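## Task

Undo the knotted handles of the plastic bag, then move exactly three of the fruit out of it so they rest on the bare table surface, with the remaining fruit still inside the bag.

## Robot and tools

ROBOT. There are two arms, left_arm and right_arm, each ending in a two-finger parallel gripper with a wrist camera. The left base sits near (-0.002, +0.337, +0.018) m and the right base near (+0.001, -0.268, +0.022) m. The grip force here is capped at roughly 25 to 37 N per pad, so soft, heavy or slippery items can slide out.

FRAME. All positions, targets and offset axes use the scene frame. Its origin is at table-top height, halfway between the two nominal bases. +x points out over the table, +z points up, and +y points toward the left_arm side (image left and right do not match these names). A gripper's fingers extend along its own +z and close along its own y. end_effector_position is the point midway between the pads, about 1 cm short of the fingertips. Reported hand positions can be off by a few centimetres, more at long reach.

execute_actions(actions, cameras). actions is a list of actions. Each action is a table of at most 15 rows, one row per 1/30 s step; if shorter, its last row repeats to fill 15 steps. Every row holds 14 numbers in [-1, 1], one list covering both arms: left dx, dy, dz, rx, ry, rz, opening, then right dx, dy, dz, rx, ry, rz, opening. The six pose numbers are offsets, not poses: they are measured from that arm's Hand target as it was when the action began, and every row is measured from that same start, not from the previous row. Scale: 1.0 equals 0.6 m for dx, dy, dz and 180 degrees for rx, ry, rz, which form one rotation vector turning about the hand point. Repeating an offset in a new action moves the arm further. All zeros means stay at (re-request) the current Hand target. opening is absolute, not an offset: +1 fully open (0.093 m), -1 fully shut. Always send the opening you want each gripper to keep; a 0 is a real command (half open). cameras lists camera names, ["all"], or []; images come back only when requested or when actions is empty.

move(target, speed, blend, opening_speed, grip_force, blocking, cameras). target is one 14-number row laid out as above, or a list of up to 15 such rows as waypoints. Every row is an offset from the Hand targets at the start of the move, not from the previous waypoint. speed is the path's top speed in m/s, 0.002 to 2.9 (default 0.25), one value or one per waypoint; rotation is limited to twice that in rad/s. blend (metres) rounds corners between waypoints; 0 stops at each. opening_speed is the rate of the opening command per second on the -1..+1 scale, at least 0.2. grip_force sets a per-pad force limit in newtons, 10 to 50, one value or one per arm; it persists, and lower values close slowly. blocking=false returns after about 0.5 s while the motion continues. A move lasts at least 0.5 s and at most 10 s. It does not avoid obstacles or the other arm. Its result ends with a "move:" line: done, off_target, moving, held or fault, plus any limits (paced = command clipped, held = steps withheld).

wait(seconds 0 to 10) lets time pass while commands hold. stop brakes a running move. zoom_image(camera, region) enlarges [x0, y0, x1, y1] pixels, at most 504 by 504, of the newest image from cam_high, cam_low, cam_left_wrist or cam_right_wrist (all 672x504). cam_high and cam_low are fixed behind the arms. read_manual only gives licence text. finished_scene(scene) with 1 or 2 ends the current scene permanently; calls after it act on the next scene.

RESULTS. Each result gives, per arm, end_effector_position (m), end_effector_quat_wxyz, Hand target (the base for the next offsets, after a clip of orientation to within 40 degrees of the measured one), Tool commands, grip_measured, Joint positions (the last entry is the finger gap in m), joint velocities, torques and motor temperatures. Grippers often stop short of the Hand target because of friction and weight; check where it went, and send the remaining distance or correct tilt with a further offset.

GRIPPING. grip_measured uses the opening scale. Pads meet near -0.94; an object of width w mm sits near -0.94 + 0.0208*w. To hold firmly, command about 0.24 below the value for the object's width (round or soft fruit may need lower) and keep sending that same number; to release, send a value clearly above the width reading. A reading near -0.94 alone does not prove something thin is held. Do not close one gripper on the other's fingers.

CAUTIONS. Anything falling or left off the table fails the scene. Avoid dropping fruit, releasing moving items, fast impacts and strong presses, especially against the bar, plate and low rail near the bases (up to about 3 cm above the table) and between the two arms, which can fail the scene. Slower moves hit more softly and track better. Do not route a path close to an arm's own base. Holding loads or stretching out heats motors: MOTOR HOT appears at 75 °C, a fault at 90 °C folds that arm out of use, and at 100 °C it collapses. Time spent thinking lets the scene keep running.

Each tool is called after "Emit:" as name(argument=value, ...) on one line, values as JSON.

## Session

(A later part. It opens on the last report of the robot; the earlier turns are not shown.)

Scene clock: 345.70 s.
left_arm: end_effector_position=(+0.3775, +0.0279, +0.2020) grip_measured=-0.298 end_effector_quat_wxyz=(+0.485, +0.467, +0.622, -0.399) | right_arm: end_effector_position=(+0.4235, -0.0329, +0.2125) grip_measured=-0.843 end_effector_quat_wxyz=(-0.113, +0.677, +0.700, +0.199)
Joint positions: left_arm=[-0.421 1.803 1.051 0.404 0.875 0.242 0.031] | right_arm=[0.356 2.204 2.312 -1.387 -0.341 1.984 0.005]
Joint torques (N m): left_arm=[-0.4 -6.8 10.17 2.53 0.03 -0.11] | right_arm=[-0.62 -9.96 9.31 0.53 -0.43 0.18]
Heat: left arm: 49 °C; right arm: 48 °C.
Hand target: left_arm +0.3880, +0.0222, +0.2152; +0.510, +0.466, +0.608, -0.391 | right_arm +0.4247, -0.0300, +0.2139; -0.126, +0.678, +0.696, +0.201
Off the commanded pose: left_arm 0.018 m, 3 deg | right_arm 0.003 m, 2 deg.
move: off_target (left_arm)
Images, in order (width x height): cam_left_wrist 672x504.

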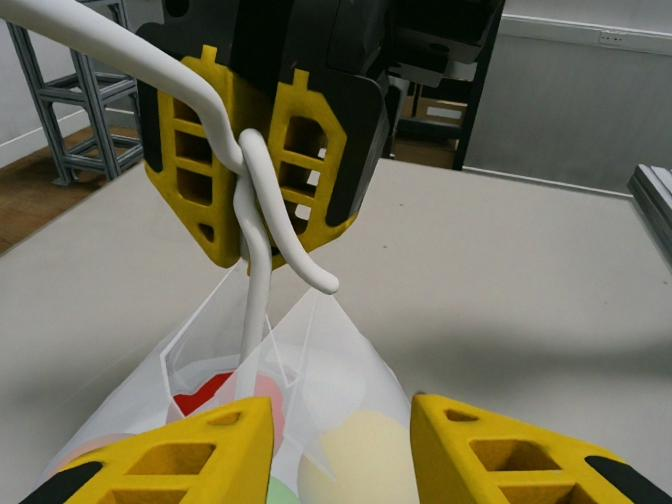

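Emit:
move(target=[0.0223,-0.0625,0.006,0,0,0,-0.3,0,0,0,0,0,0,-1], speed=0.08, cameras=["cam_left_wrist","cam_high"])

Emit:
zoom_image(camera="cam_left_wrist", region=[200, 224, 480, 504])

Emit:
zoom_image(camera="cam_high", region=[260, 140, 420, 280])

Scene clock: 360.87 s.
left_arm: end_effector_position=(+0.3928, -0.0094, +0.2080) grip_measured=-0.298 end_effector_quat_wxyz=(+0.492, +0.469, +0.617, -0.396) | right_arm: end_effector_position=(+0.4235, -0.0329, +0.2125) grip_measured=-0.844 end_effector_quat_wxyz=(-0.113, +0.677, +0.700, +0.199)
Joint positions: left_arm=[-0.491 1.897 1.184 0.404 0.808 0.214 0.031] | right_arm=[0.356 2.204 2.312 -1.387 -0.341 1.984 0.005]
Joint torques (N m): left_arm=[-0.83 -7.65 10.45 2.37 -0.06 -0.11] | right_arm=[-0.72 -9.78 9.24 0.52 -0.45 0.19]
Motor temperatures (°C): left_arm=[23 30 45 49 22 24 22] | right_arm=[25 47 44 27 25 27 25]
Heat: left arm: 49 °C; right arm: 47 °C.
Hand target: left_arm +0.4013, -0.0154, +0.2189; +0.510, +0.466, +0.608, -0.391 | right_arm +0.4247, -0.0300, +0.2139; -0.126, +0.678, +0.696, +0.201
Off the commanded pose: left_arm 0.015 m, 2 deg | right_arm 0.003 m, 2 deg.
move: off_target (left_arm)
Images, in order (width x height): cam_high 672x504, cam_left_wrist 672x504.

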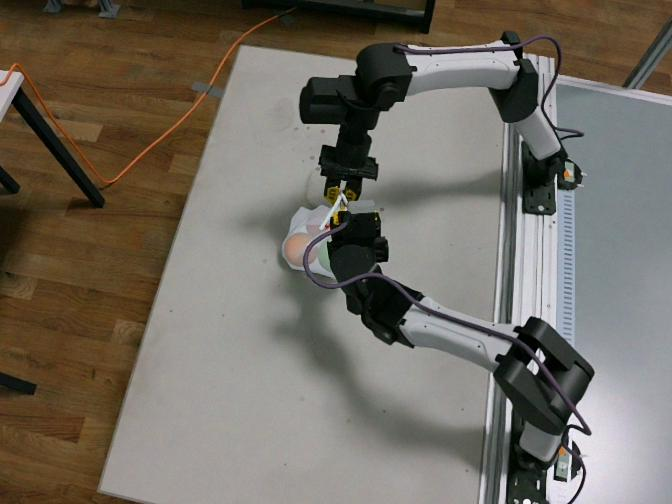

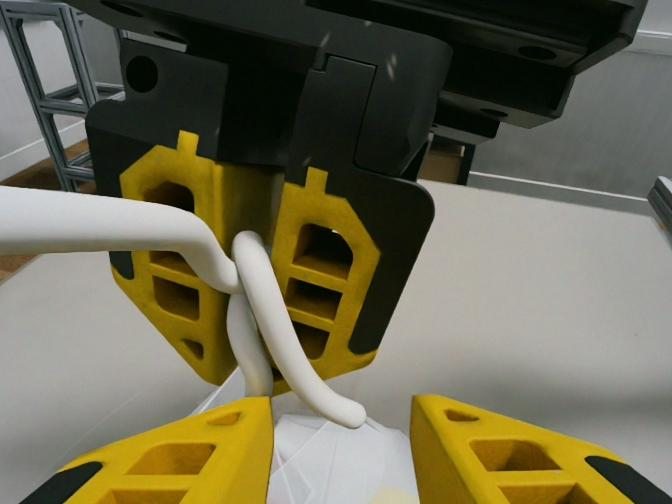

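Scaled by 1.800 from the camera's 672x504 image, which has a finer 960x720 frame.

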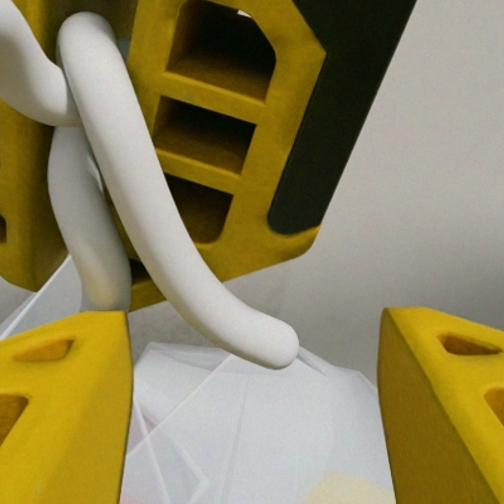

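Scaled by 3.150 from the camera's 672x504 image, which has a finer 960x720 frame.

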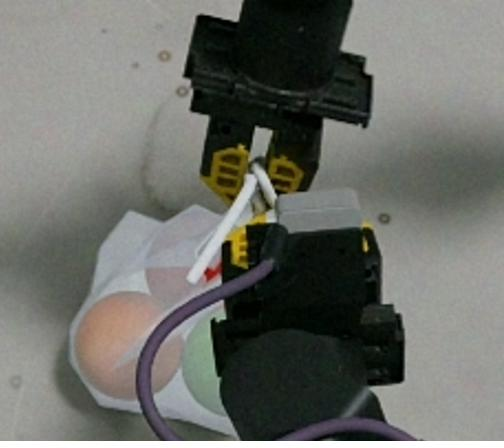

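Emit:
move(target=[-0.005,-0.0167,-0.0217,0,0,0,-0.3,0,0,0,0,0,0,-1], speed=0.05, cameras=["cam_left_wrist"])

Emit:
zoom_image(camera="cam_left_wrist", region=[200, 224, 480, 504])

Scene clock: 371.20 s.
left_arm: end_effector_position=(+0.3934, -0.0173, +0.2009) grip_measured=-0.298 end_effector_quat_wxyz=(+0.495, +0.469, +0.617, -0.394) | right_arm: end_effector_position=(+0.4247, -0.0368, +0.2120) grip_measured=-0.844 end_effector_quat_wxyz=(-0.112, +0.680, +0.697, +0.197)
Joint positions: left_arm=[-0.508 1.924 1.184 0.441 0.786 0.207 0.031] | right_arm=[0.349 2.204 2.312 -1.391 -0.338 1.984 0.005]
Joint torques (N m): left_arm=[-1.26 -7.34 9.16 2.53 -0.05 -0.13] | right_arm=[0.02 -10.11 9.31 0.56 -0.52 0.19]
Heat: left arm: 49 °C; right arm: 47 °C.
Hand target: left_arm +0.3983, -0.0254, +0.2059; +0.510, +0.466, +0.608, -0.391 | right_arm +0.4247, -0.0299, +0.2140; -0.126, +0.678, +0.696, +0.201
Off the commanded pose: left_arm 0.011 m, 2 deg | right_arm 0.007 m, 2 deg.
move: off_target (left_arm)
Images, in order (width x height): cam_left_wrist 672x504.

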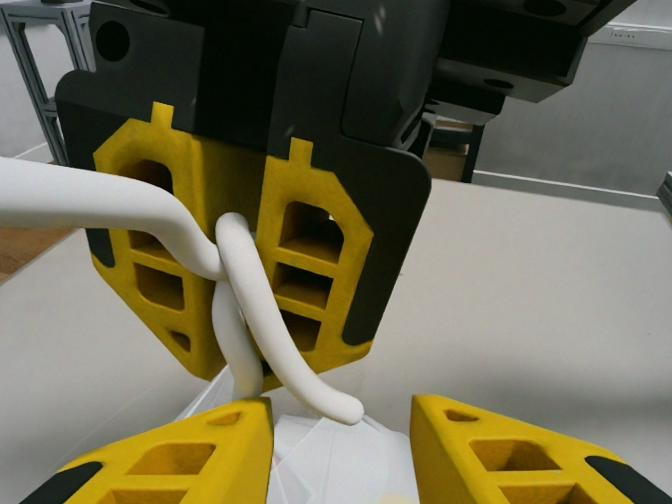

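Scaled by 1.800 from the camera's 672x504 image, which has a finer 960x720 frame.

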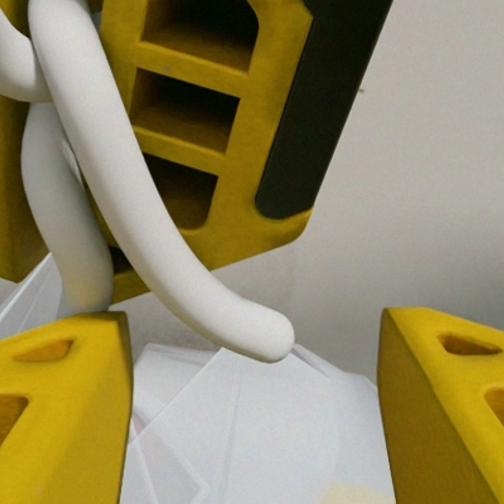

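Emit:
move(target=[-0.007,0.0125,-0.0150,0,0,0,-0.62,0,0,0,0,0,0,-1], speed=0.05, cameras=["cam_left_wrist"])

Emit:
zoom_image(camera="cam_left_wrist", region=[200, 224, 480, 504])

Scene clock: 380.50 s.
left_arm: end_effector_position=(+0.3926, -0.0171, +0.1995) grip_measured=-0.618 end_effector_quat_wxyz=(+0.501, +0.469, +0.612, -0.393) | right_arm: end_effector_position=(+0.4243, -0.0364, +0.2122) grip_measured=-0.844 end_effector_quat_wxyz=(-0.113, +0.680, +0.697, +0.198)
Joint positions: left_arm=[-0.509 1.926 1.168 0.474 0.784 0.207 0.016] | right_arm=[0.349 2.204 2.312 -1.392 -0.342 1.984 0.005]
Joint torques (N m): left_arm=[-0.28 -7.94 6.42 2.61 0.11 -0.06] | right_arm=[0.16 -10.1 9.25 0.53 -0.44 0.21]
Heat: left arm: 49 °C; right arm: 47 °C.
Hand target: left_arm +0.3940, -0.0179, +0.1969; +0.510, +0.466, +0.608, -0.391 | right_arm +0.4246, -0.0299, +0.2140; -0.126, +0.678, +0.696, +0.201
Off the commanded pose: left_arm 0.003 m, 1 deg | right_arm 0.007 m, 1 deg.
move: done
Images, in order (width x height): cam_left_wrist 672x504.

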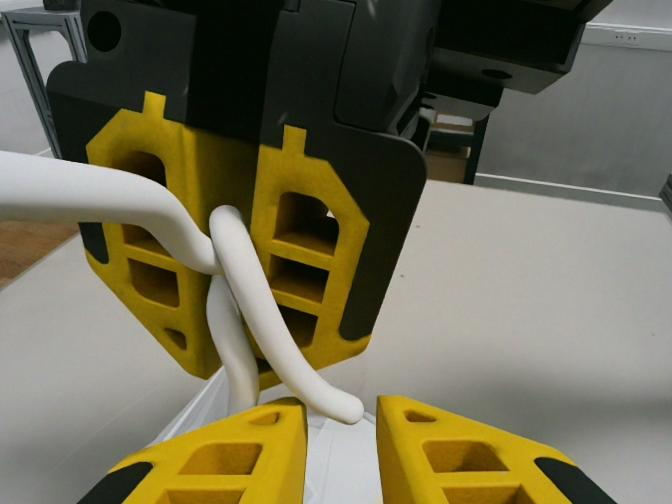

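Scaled by 1.800 from the camera's 672x504 image, which has a finer 960x720 frame.

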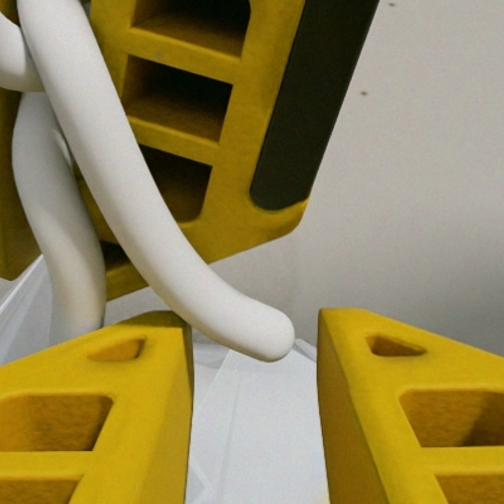

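Emit:
move(target=[-0.0017,-0.02,-0.0083,0,0,0,-0.62,0,0,0,0,0,0,-1], speed=0.05, cameras=["cam_left_wrist"])

Emit:
zoom_image(camera="cam_left_wrist", region=[200, 224, 480, 504])

Scene clock: 386.43 s.
left_arm: end_effector_position=(+0.3917, -0.0247, +0.1924) grip_measured=-0.618 end_effector_quat_wxyz=(+0.501, +0.470, +0.613, -0.391) | right_arm: end_effector_position=(+0.4236, -0.0367, +0.2119) grip_measured=-0.844 end_effector_quat_wxyz=(-0.114, +0.680, +0.697, +0.196)
Joint positions: left_arm=[-0.527 1.949 1.168 0.501 0.765 0.202 0.016] | right_arm=[0.349 2.204 2.312 -1.395 -0.342 1.984 0.005]
Joint torques (N m): left_arm=[-0.9 -7.64 7.54 2.57 -0.03 -0.12] | right_arm=[-0.03 -9.95 9.33 0.59 -0.44 0.2]
Heat: left arm: 50 °C; right arm: 47 °C.
Hand target: left_arm +0.3931, -0.0298, +0.1919; +0.510, +0.466, +0.608, -0.391 | right_arm +0.4246, -0.0299, +0.2139; -0.126, +0.678, +0.696, +0.201
Off the commanded pose: left_arm 0.005 m, 1 deg | right_arm 0.007 m, 1 deg.
move: done
Images, in order (width x height): cam_left_wrist 672x504.

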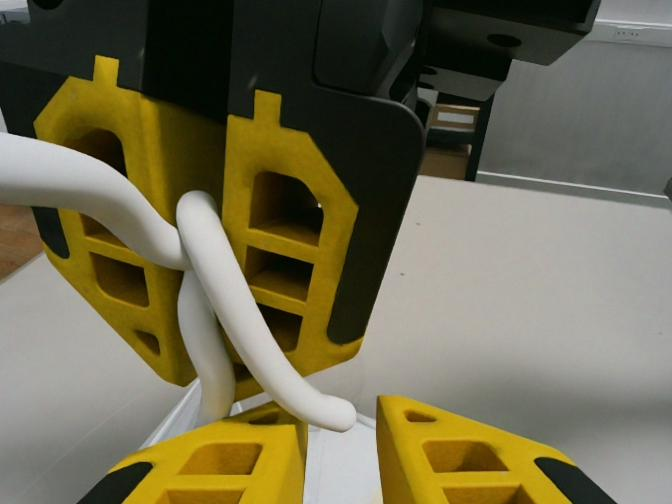

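Scaled by 1.800 from the camera's 672x504 image, which has a finer 960x720 frame.

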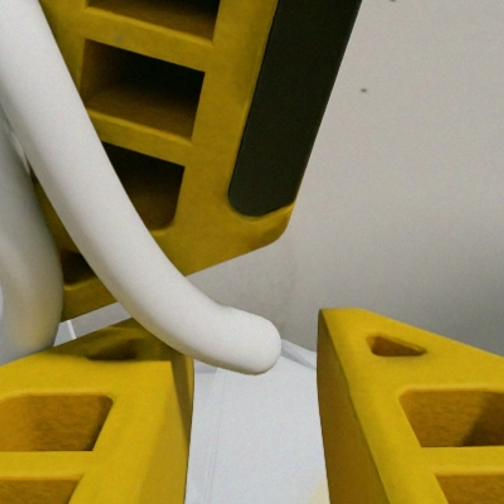

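Emit:
move(target=[-0.001,0.026,0.0277,0,0,0,-0.62,0,0,0,0,0,0,-1], speed=0.05, cameras=["cam_left_wrist"])

Emit:
zoom_image(camera="cam_left_wrist", region=[200, 224, 480, 504])

Scene clock: 399.63 s.
left_arm: end_effector_position=(+0.3971, -0.0179, +0.1971) grip_measured=-0.618 end_effector_quat_wxyz=(+0.508, +0.465, +0.614, -0.387) | right_arm: end_effector_position=(+0.4236, -0.0366, +0.2120) grip_measured=-0.844 end_effector_quat_wxyz=(-0.114, +0.680, +0.697, +0.196)
Joint positions: left_arm=[-0.511 1.939 1.168 0.501 0.765 0.202 0.016] | right_arm=[0.349 2.204 2.312 -1.395 -0.342 1.984 0.005]
Joint torques (N m): left_arm=[0.13 -11.33 6.95 1.96 0.36 -0.02] | right_arm=[0.12 -9.88 9.35 0.61 -0.45 0.2]
Heat: left arm: 52 °C; right arm: 47 °C.
Hand target: left_arm +0.3924, -0.0143, +0.2085; +0.510, +0.466, +0.608, -0.391 | right_arm +0.4246, -0.0299, +0.2139; -0.126, +0.678, +0.696, +0.201
Off the commanded pose: left_arm 0.013 m, 1 deg | right_arm 0.007 m, 1 deg.
move: off_target (left_arm)
Images, in order (width x height): cam_left_wrist 672x504.

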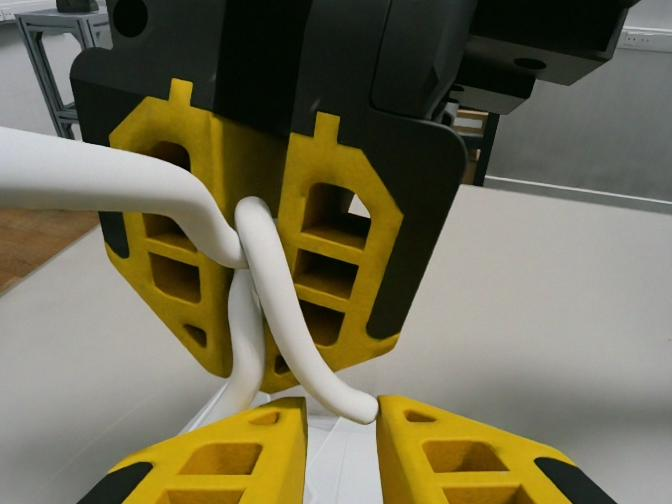

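Scaled by 1.800 from the camera's 672x504 image, which has a finer 960x720 frame.

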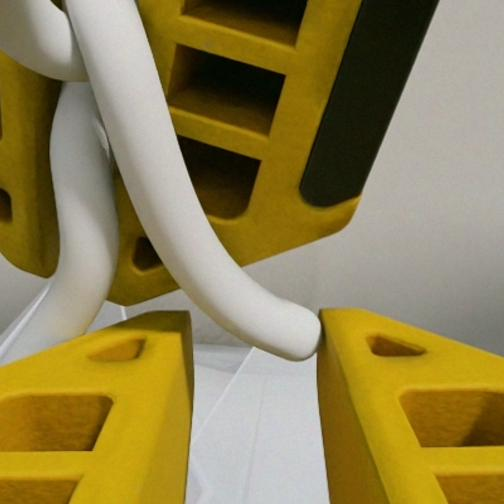

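Emit:
move(target=[0,0,0,0,0,0,-1,0,0,0,0,0,0,-1], opening_speed=0.4, cameras=["cam_left_wrist"])

Emit:
zoom_image(camera="cam_left_wrist", region=[200, 224, 480, 504])

Scene clock: 405.67 s.
left_arm: end_effector_position=(+0.3974, -0.0174, +0.1971) grip_measured=-0.955 end_effector_quat_wxyz=(+0.508, +0.465, +0.614, -0.387) | right_arm: end_effector_position=(+0.4241, -0.0361, +0.2136) grip_measured=-0.844 end_effector_quat_wxyz=(-0.114, +0.679, +0.697, +0.199)
Joint positions: left_arm=[-0.509 1.939 1.168 0.501 0.766 0.202 0] | right_arm=[0.349 2.204 2.317 -1.395 -0.344 1.984 0.005]
Joint torques (N m): left_arm=[0.08 -11.4 6.98 1.98 0.36 -0.03] | right_arm=[0.1 -9.92 8.99 0.58 -0.4 0.21]
Motor temperatures (°C): left_arm=[23 36 41 51 22 24 22] | right_arm=[25 47 45 27 25 26 25]
Heat: left arm: 51 °C; right arm: 47 °C.
Hand target: left_arm +0.3925, -0.0142, +0.2085; +0.510, +0.466, +0.608, -0.391 | right_arm +0.4246, -0.0299, +0.2140; -0.126, +0.678, +0.696, +0.201
Off the commanded pose: left_arm 0.013 m, 1 deg | right_arm 0.006 m, 1 deg.
move: off_target (left_arm)
Images, in order (width x height): cam_left_wrist 672x504.

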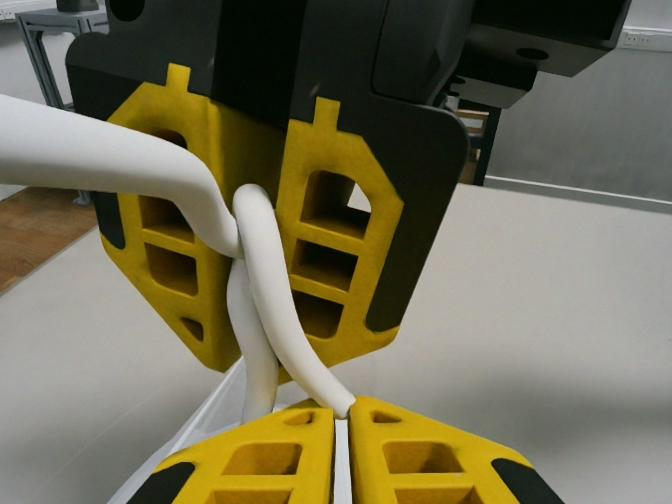

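Scaled by 1.800 from the camera's 672x504 image, which has a finer 960x720 frame.

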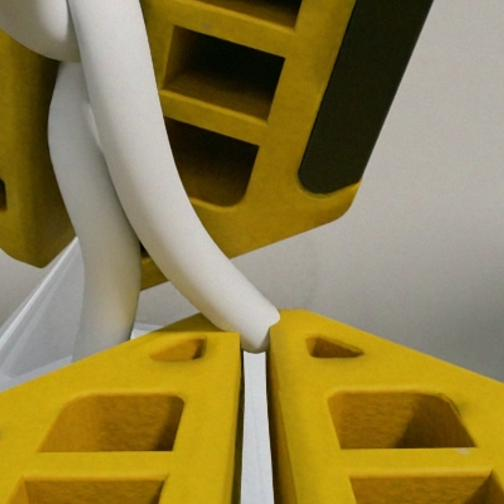

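Emit:
wait(seconds=1.5, cameras=["cam_left_wrist"])

Emit:
zoom_image(camera="cam_left_wrist", region=[240, 324, 440, 504])

Scene clock: 409.47 s.
left_arm: end_effector_position=(+0.3974, -0.0174, +0.1971) grip_measured=-0.955 end_effector_quat_wxyz=(+0.508, +0.465, +0.614, -0.387) | right_arm: end_effector_position=(+0.4241, -0.0361, +0.2136) grip_measured=-0.844 end_effector_quat_wxyz=(-0.114, +0.679, +0.697, +0.199)
Joint positions: left_arm=[-0.509 1.939 1.168 0.501 0.766 0.202 0] | right_arm=[0.349 2.204 2.317 -1.395 -0.344 1.984 0.005]
Joint torques (N m): left_arm=[0.02 -11.4 6.95 1.97 0.36 -0.01] | right_arm=[0.01 -9.84 8.99 0.58 -0.42 0.15]
Heat: left arm: 51 °C; right arm: 47 °C.
Hand target: left_arm +0.3925, -0.0142, +0.2085; +0.510, +0.466, +0.608, -0.391 | right_arm +0.4246, -0.0299, +0.2140; -0.126, +0.678, +0.696, +0.201
Tool commands: left_gripper/opening=-1.0 right_gripper/opening=-1.0
Off the commanded pose: left_arm 0.013 m, 1 deg | right_arm 0.006 m, 1 deg.
wait: 1.50 s; at rest from the start
Images, in order (width x height): cam_left_wrist 672x504.

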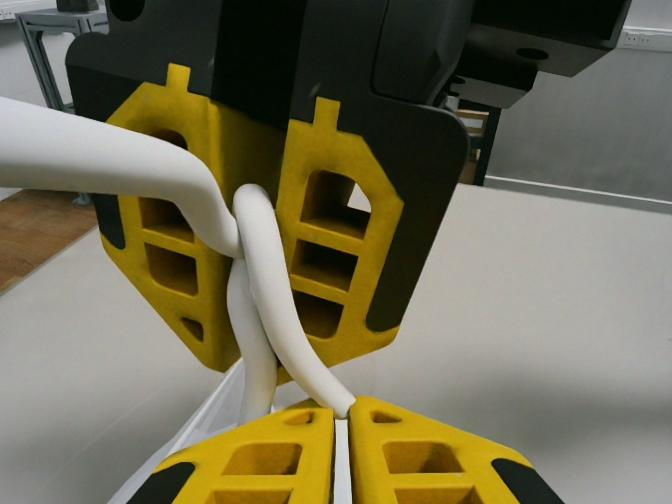

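Scaled by 2.520 from the camera's 672x504 image, which has a finer 960x720 frame.

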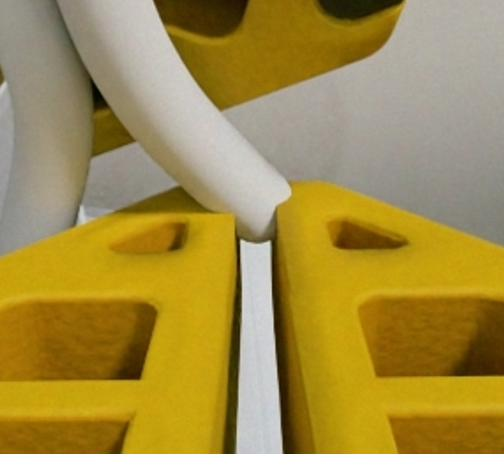

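Emit:
move(target=[-0.045,0.03,-0.055,0,0,0,-1,0,0,0,0,0,0,-1], speed=0.06, cameras=["cam_left_wrist","cam_low"])

Emit:
zoom_image(camera="cam_left_wrist", region=[240, 324, 440, 504])

Emit:
zoom_image(camera="cam_low", region=[280, 175, 400, 295])

Scene clock: 414.63 s.
left_arm: end_effector_position=(+0.3757, -0.0001, +0.1857) grip_measured=-0.955 end_effector_quat_wxyz=(+0.530, +0.464, +0.599, -0.381) | right_arm: end_effector_position=(+0.4148, -0.0339, +0.2064) grip_measured=-0.845 end_effector_quat_wxyz=(-0.131, +0.680, +0.698, +0.179)
Joint positions: left_arm=[-0.5 1.886 0.989 0.681 0.766 0.202 0] | right_arm=[0.355 2.217 2.317 -1.431 -0.359 1.984 0.005]
Joint torques (N m): left_arm=[-0.03 -9.13 4.63 1.83 0.43 0.02] | right_arm=[-0.61 -10.97 9.2 0.79 -0.31 0.16]
Heat: left arm: 50 °C; right arm: 47 °C.
Hand target: left_arm +0.3655, +0.0038, +0.1755; +0.510, +0.466, +0.608, -0.391 | right_arm +0.4247, -0.0300, +0.2140; -0.126, +0.678, +0.696, +0.201
Off the commanded pose: left_arm 0.015 m, 3 deg | right_arm 0.013 m, 3 deg.
move: off_target (left_arm, right_arm)
Images, in order (width x height): cam_low 672x504, cam_left_wrist 672x504.

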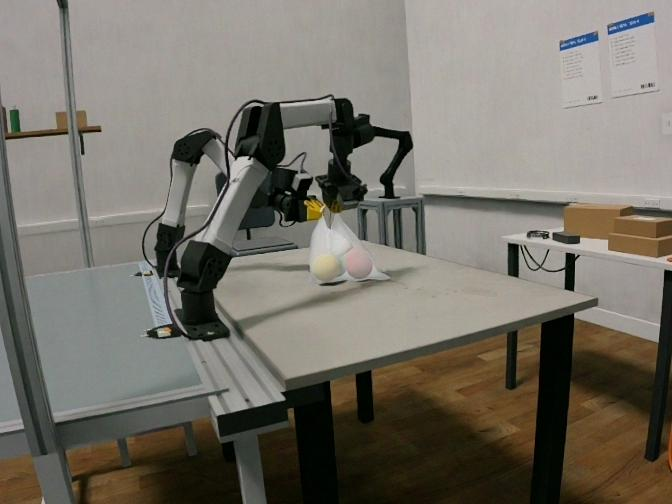

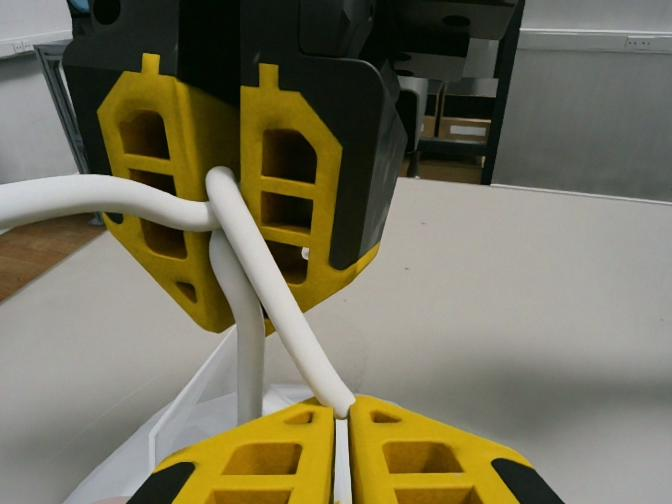

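Scaled by 2.520 from the camera's 672x504 image, which has a finer 960x720 frame.

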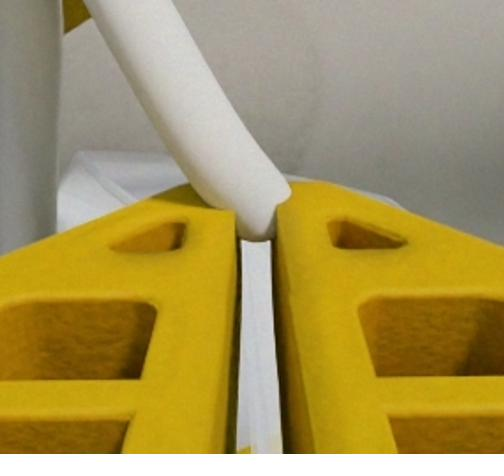

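Scaled by 4.200 from the camera's 672x504 image, which has a finer 960x720 frame.

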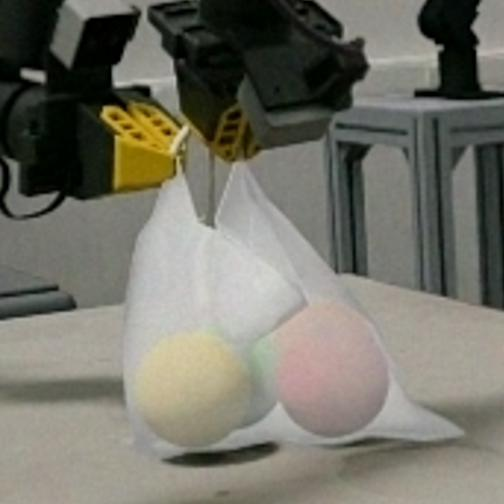

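Emit:
move(target=[-0.05,0.025,-0.05,0,0,0,-1,0.04,-0.015,0.02,0,0,0,-1], speed=0.06, cameras=["cam_left_wrist","cam_low"])

Emit:
zoom_image(camera="cam_left_wrist", region=[180, 130, 440, 450])

Emit:
zoom_image(camera="cam_low", region=[280, 175, 400, 295])

Scene clock: 420.70 s.
left_arm: end_effector_position=(+0.3432, +0.0202, +0.1557) grip_measured=-0.976 end_effector_quat_wxyz=(+0.533, +0.462, +0.598, -0.380) | right_arm: end_effector_position=(+0.4416, -0.0429, +0.2254) grip_measured=-0.914 end_effector_quat_wxyz=(-0.130, +0.681, +0.691, +0.204)
Joint positions: left_arm=[-0.494 1.856 0.776 0.87 0.767 0.202 0] | right_arm=[0.309 2.379 2.672 -1.589 -0.386 1.961 0.001]
Joint torques (N m): left_arm=[-0.64 -7.2 5.85 1.73 0.33 -0.01] | right_arm=[-0.03 -10.96 7.97 0.82 -0.13 0.15]
Heat: left arm: 49 °C; right arm: 49 °C.
Hand target: left_arm +0.3354, +0.0186, +0.1455; +0.510, +0.466, +0.608, -0.391 | right_arm +0.4487, -0.0390, +0.2259; -0.126, +0.678, +0.696, +0.201
Off the commanded pose: left_arm 0.013 m, 3 deg | right_arm 0.008 m, 1 deg.
joint read past its limit (right arm) — joint 4 (wrist pitch), lower limit.
joint sent to its limit (right arm) — joint 4 (wrist pitch), lower limit. The joint targets still meet the commanded pose.
move: off_target (left_arm)
Images, in order (width x height): cam_low 672x504, cam_left_wrist 672x504.

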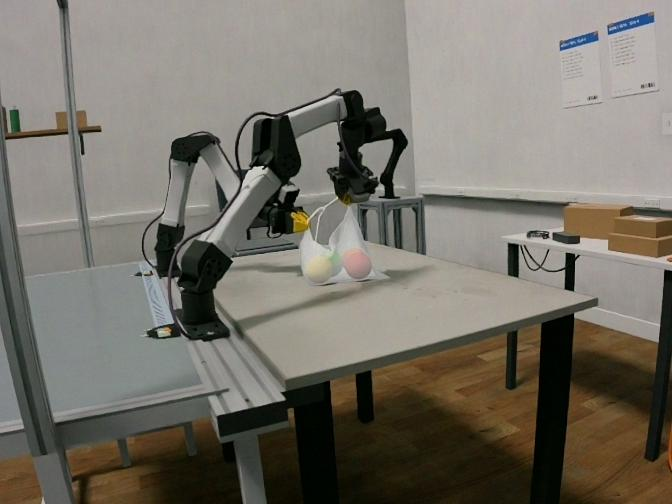

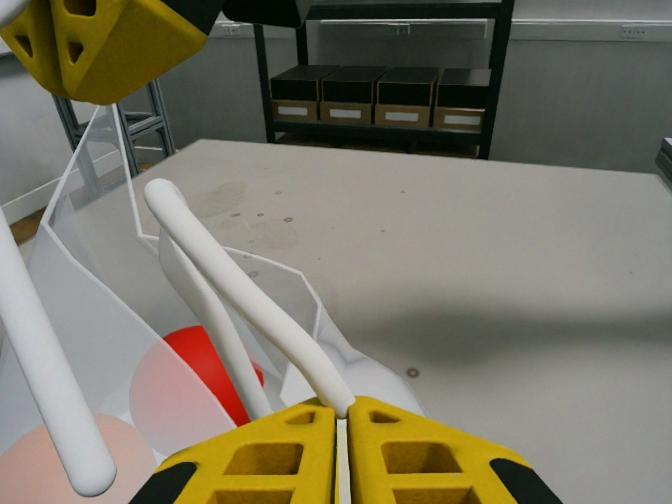

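Scaled by 1.575 from the camera's 672x504 image, which has a finer 960x720 frame.

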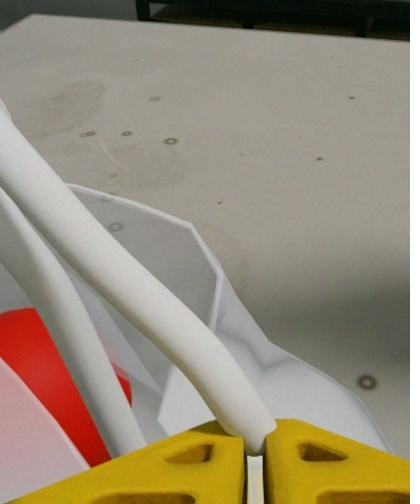

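Scaled by 4.200 from the camera's 672x504 image, which has a finer 960x720 frame.

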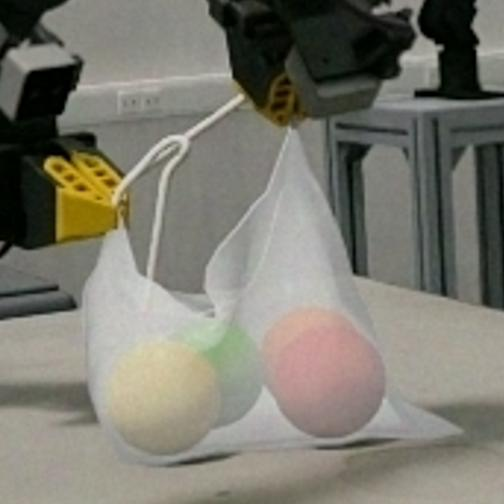

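Emit:
zoom_image(camera="cam_low", region=[300, 190, 360, 250])

Emit:
execute_actions(actions=[], cameras=["cam_high", "cam_right_wrist", "cam_left_wrist", "cam_low"])

Emit:
zoom_image(camera="cam_high", region=[260, 140, 420, 280])

Scaled by 8.400 from the camera's 672x504 image, which has a finer 960x720 frame.

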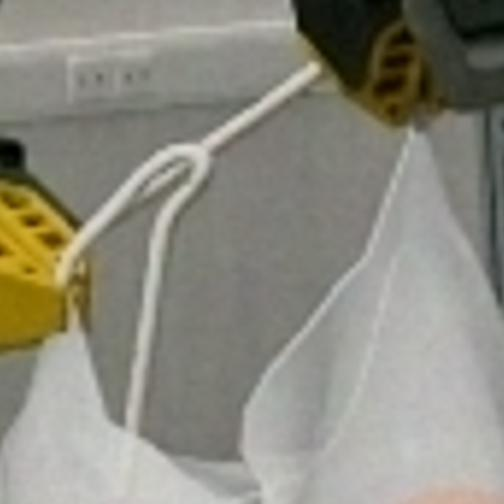

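Scene clock: 427.93 s.
left_arm: end_effector_position=(+0.3431, +0.0202, +0.1557) grip_measured=-0.976 end_effector_quat_wxyz=(+0.533, +0.463, +0.598, -0.380) | right_arm: end_effector_position=(+0.4416, -0.0429, +0.2254) grip_measured=-0.914 end_effector_quat_wxyz=(-0.130, +0.681, +0.691, +0.204)
Joint positions: left_arm=[-0.494 1.856 0.776 0.87 0.768 0.202 0] | right_arm=[0.309 2.379 2.672 -1.589 -0.386 1.961 0.001]
Joint velocities: within noise
Joint torques (N m): left_arm=[-0.62 -7.1 5.83 1.71 0.38 -0.01] | right_arm=[0.2 -10.91 7.88 0.84 -0.15 0.13]
Motor temperatures (°C): left_arm=[23 37 40 48 22 24 22] | right_arm=[24 50 44 27 25 26 25]
Heat: left arm: 48 °C; right arm: 50 °C.
Hand target: left_arm +0.3355, +0.0187, +0.1455; +0.510, +0.466, +0.608, -0.391 | right_arm +0.4487, -0.0390, +0.2259; -0.126, +0.678, +0.696, +0.201
Tool commands: left_gripper/opening=-1.0 right_gripper/opening=-1.0
Off the commanded pose: left_arm 0.013 m, 3 deg | right_arm 0.008 m, 1 deg.
joint read past its limit (right arm) — joint 4 (wrist pitch), lower limit.

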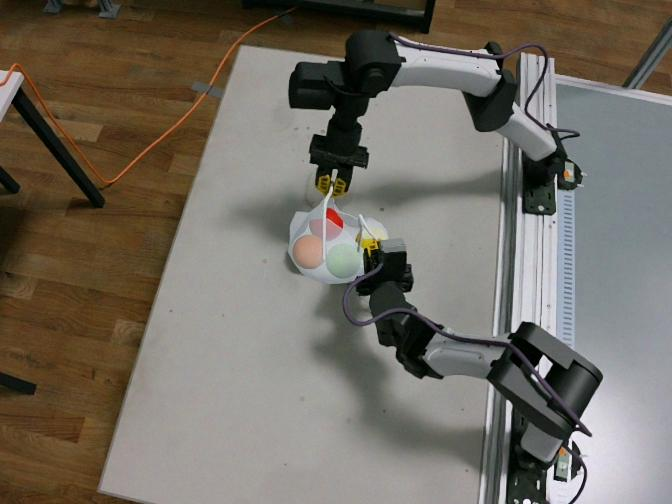

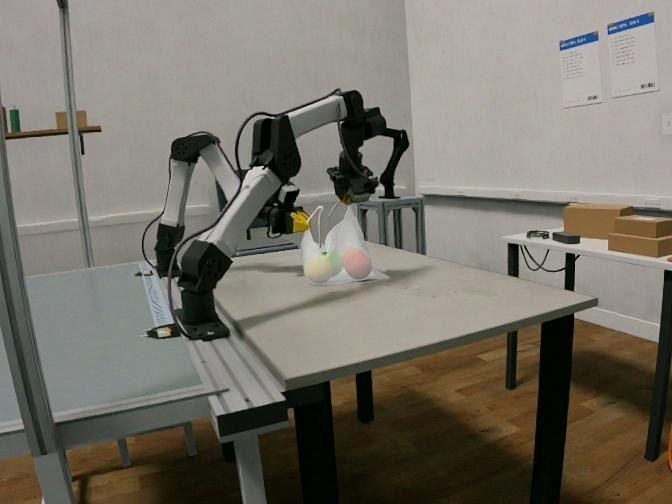

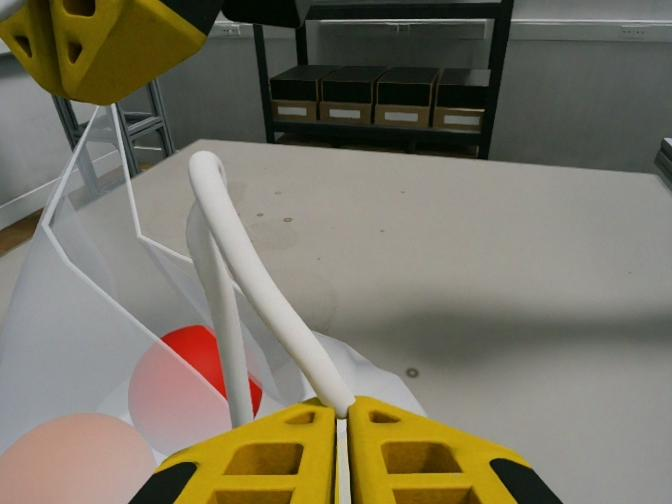

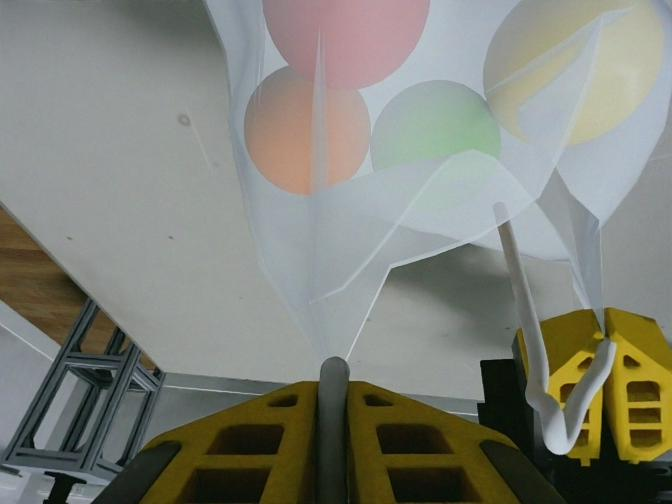

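Scaled by 3.150 from the camera's 672x504 image, which has a finer 960x720 frame.

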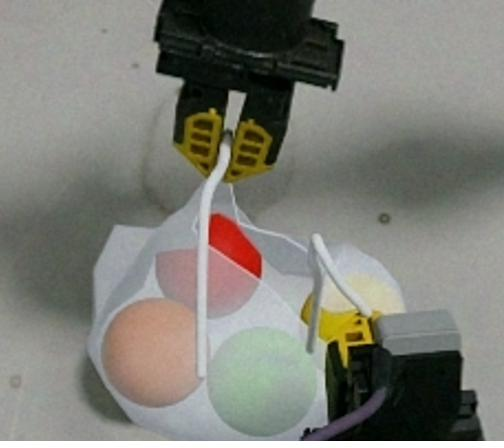

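Emit:
move(target=[-0.106,0.0155,-0.134,0,0,0,-1,0.019,-0.01,-0.09,0,0,0,-1], speed=0.12, cameras=["cam_high","cam_left_wrist","cam_right_wrist","cam_low"])

Emit:
zoom_image(camera="cam_high", region=[240, 140, 440, 300])

Emit:
zoom_image(camera="cam_low", region=[280, 175, 400, 295])

Scene clock: 464.47 s.
left_arm: end_effector_position=(+0.2733, +0.0292, +0.0636) grip_measured=-0.976 end_effector_quat_wxyz=(+0.501, +0.471, +0.612, -0.392) | right_arm: end_effector_position=(+0.4558, -0.0420, +0.1575) grip_measured=-0.914 end_effector_quat_wxyz=(-0.139, +0.683, +0.694, +0.179)
Joint positions: left_arm=[-0.567 2.077 0.495 1.312 0.729 0.19 0] | right_arm=[0.298 2.379 2.395 -1.373 -0.386 1.936 0.001]
Joint torques (N m): left_arm=[-0.88 -5.76 2.73 2.65 -0.03 -0.14] | right_arm=[-0.87 -15.88 4.93 0.76 -0.19 0.02]
Heat: left arm: 45 °C; right arm: 53 °C.
Hand target: left_arm +0.2719, +0.0280, +0.0652; +0.510, +0.466, +0.608, -0.391 | right_arm +0.4601, -0.0449, +0.1720; -0.126, +0.678, +0.696, +0.201
Off the commanded pose: left_arm 0.002 m, 1 deg | right_arm 0.015 m, 3 deg.
move: off_target (right_arm)

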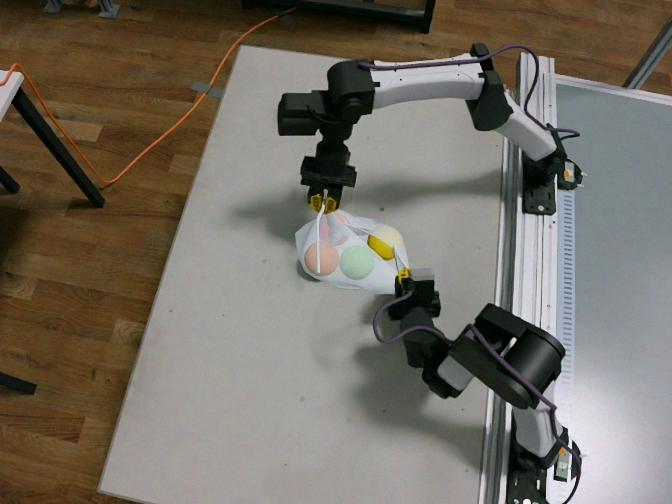

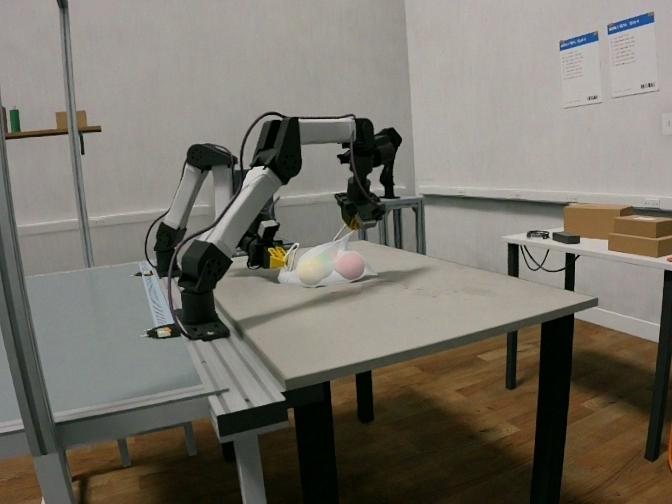

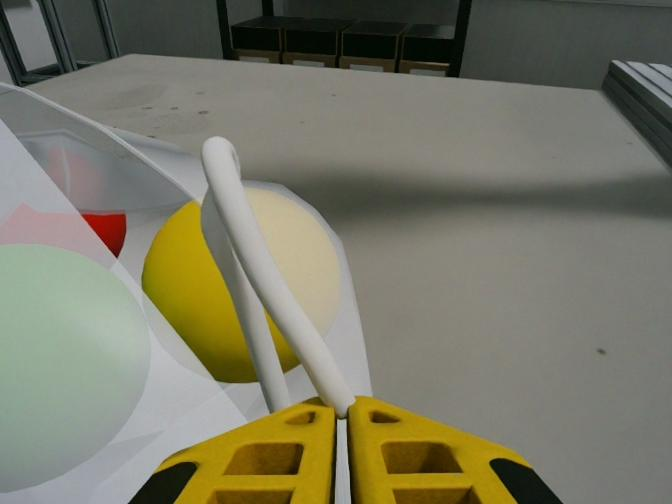

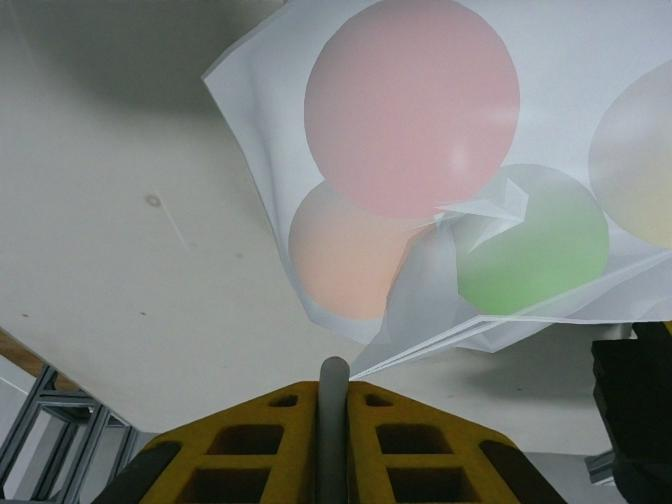

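Scaled by 2.520 from the camera's 672x504 image, which has a finer 960x720 frame.

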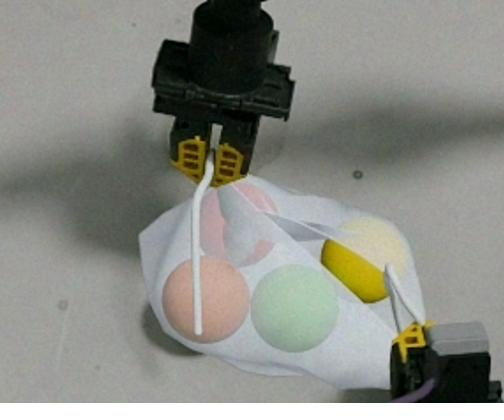

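Scaled by 4.200 from the camera's 672x504 image, which has a finer 960x720 frame.

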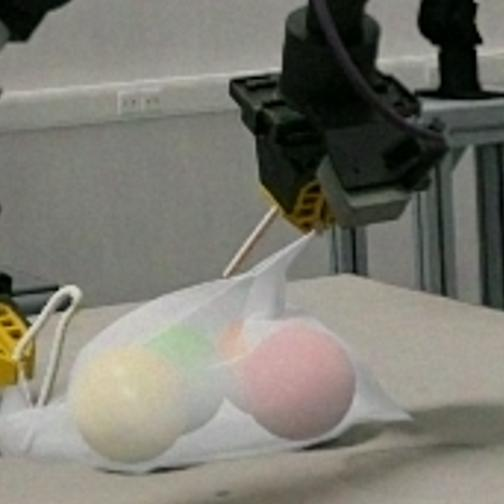

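Emit:
move(target=[0.05,-0.1,-0.008,0,0,0,-1,-0.0085,-0.033,0.0133,0,0,0,-1], speed=0.12, cameras=["cam_high","cam_left_wrist","cam_low"])

Emit:
zoom_image(camera="cam_high", region=[240, 140, 440, 300])

Scene clock: 492.17 s.
left_arm: end_effector_position=(+0.3001, -0.0290, +0.0732) grip_measured=-0.976 end_effector_quat_wxyz=(+0.531, +0.471, +0.586, -0.391) | right_arm: end_effector_position=(+0.4547, -0.0628, +0.1582) grip_measured=-0.914 end_effector_quat_wxyz=(-0.137, +0.685, +0.693, +0.175)
Joint positions: left_arm=[-0.671 2.191 0.719 1.3 0.63 0.158 0] | right_arm=[0.259 2.342 2.338 -1.373 -0.386 1.898 0.001]
Joint torques (N m): left_arm=[-0.7 -7.08 5.85 1.6 -0.07 -0.16] | right_arm=[-0.76 -17.24 4.9 0.69 -0.28 0.04]
Motor temperatures (°C): left_arm=[23 33 37 51 21 24 22] | right_arm=[24 64 39 27 25 26 25]
Heat: left arm: 51 °C; right arm: 64 °C.
Hand target: left_arm +0.3019, -0.0320, +0.0603; +0.510, +0.466, +0.608, -0.391 | right_arm +0.4550, -0.0648, +0.1800; -0.126, +0.678, +0.696, +0.201
Off the commanded pose: left_arm 0.013 m, 3 deg | right_arm 0.022 m, 3 deg.
move: off_target (left_arm, right_arm)
Images, in order (width x height): cam_high 672x504, cam_low 672x504, cam_left_wrist 672x504.

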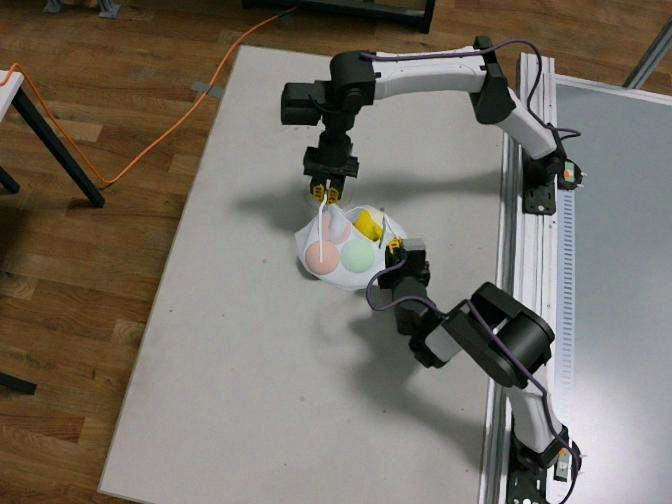

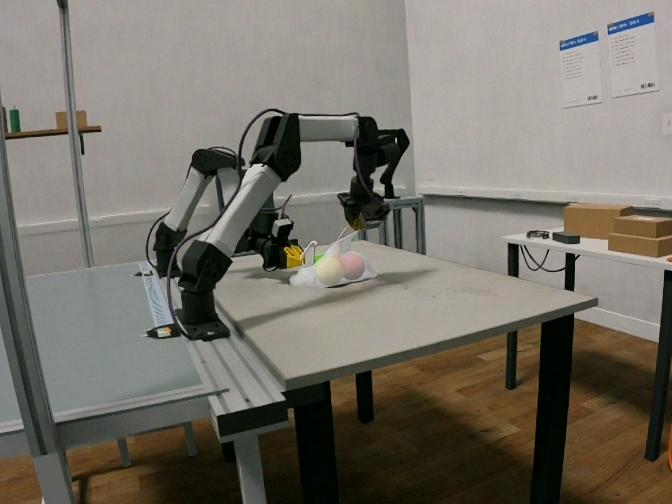

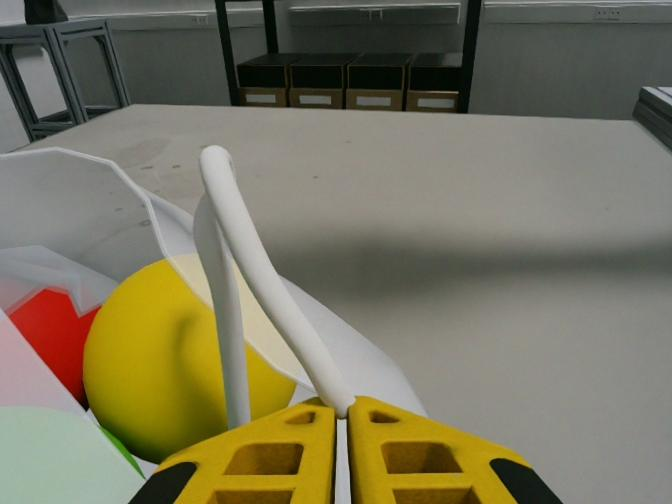

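Scaled by 2.520 from the camera's 672x504 image, which has a finer 960x720 frame.

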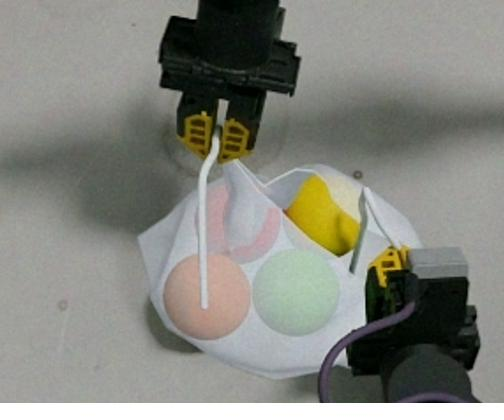

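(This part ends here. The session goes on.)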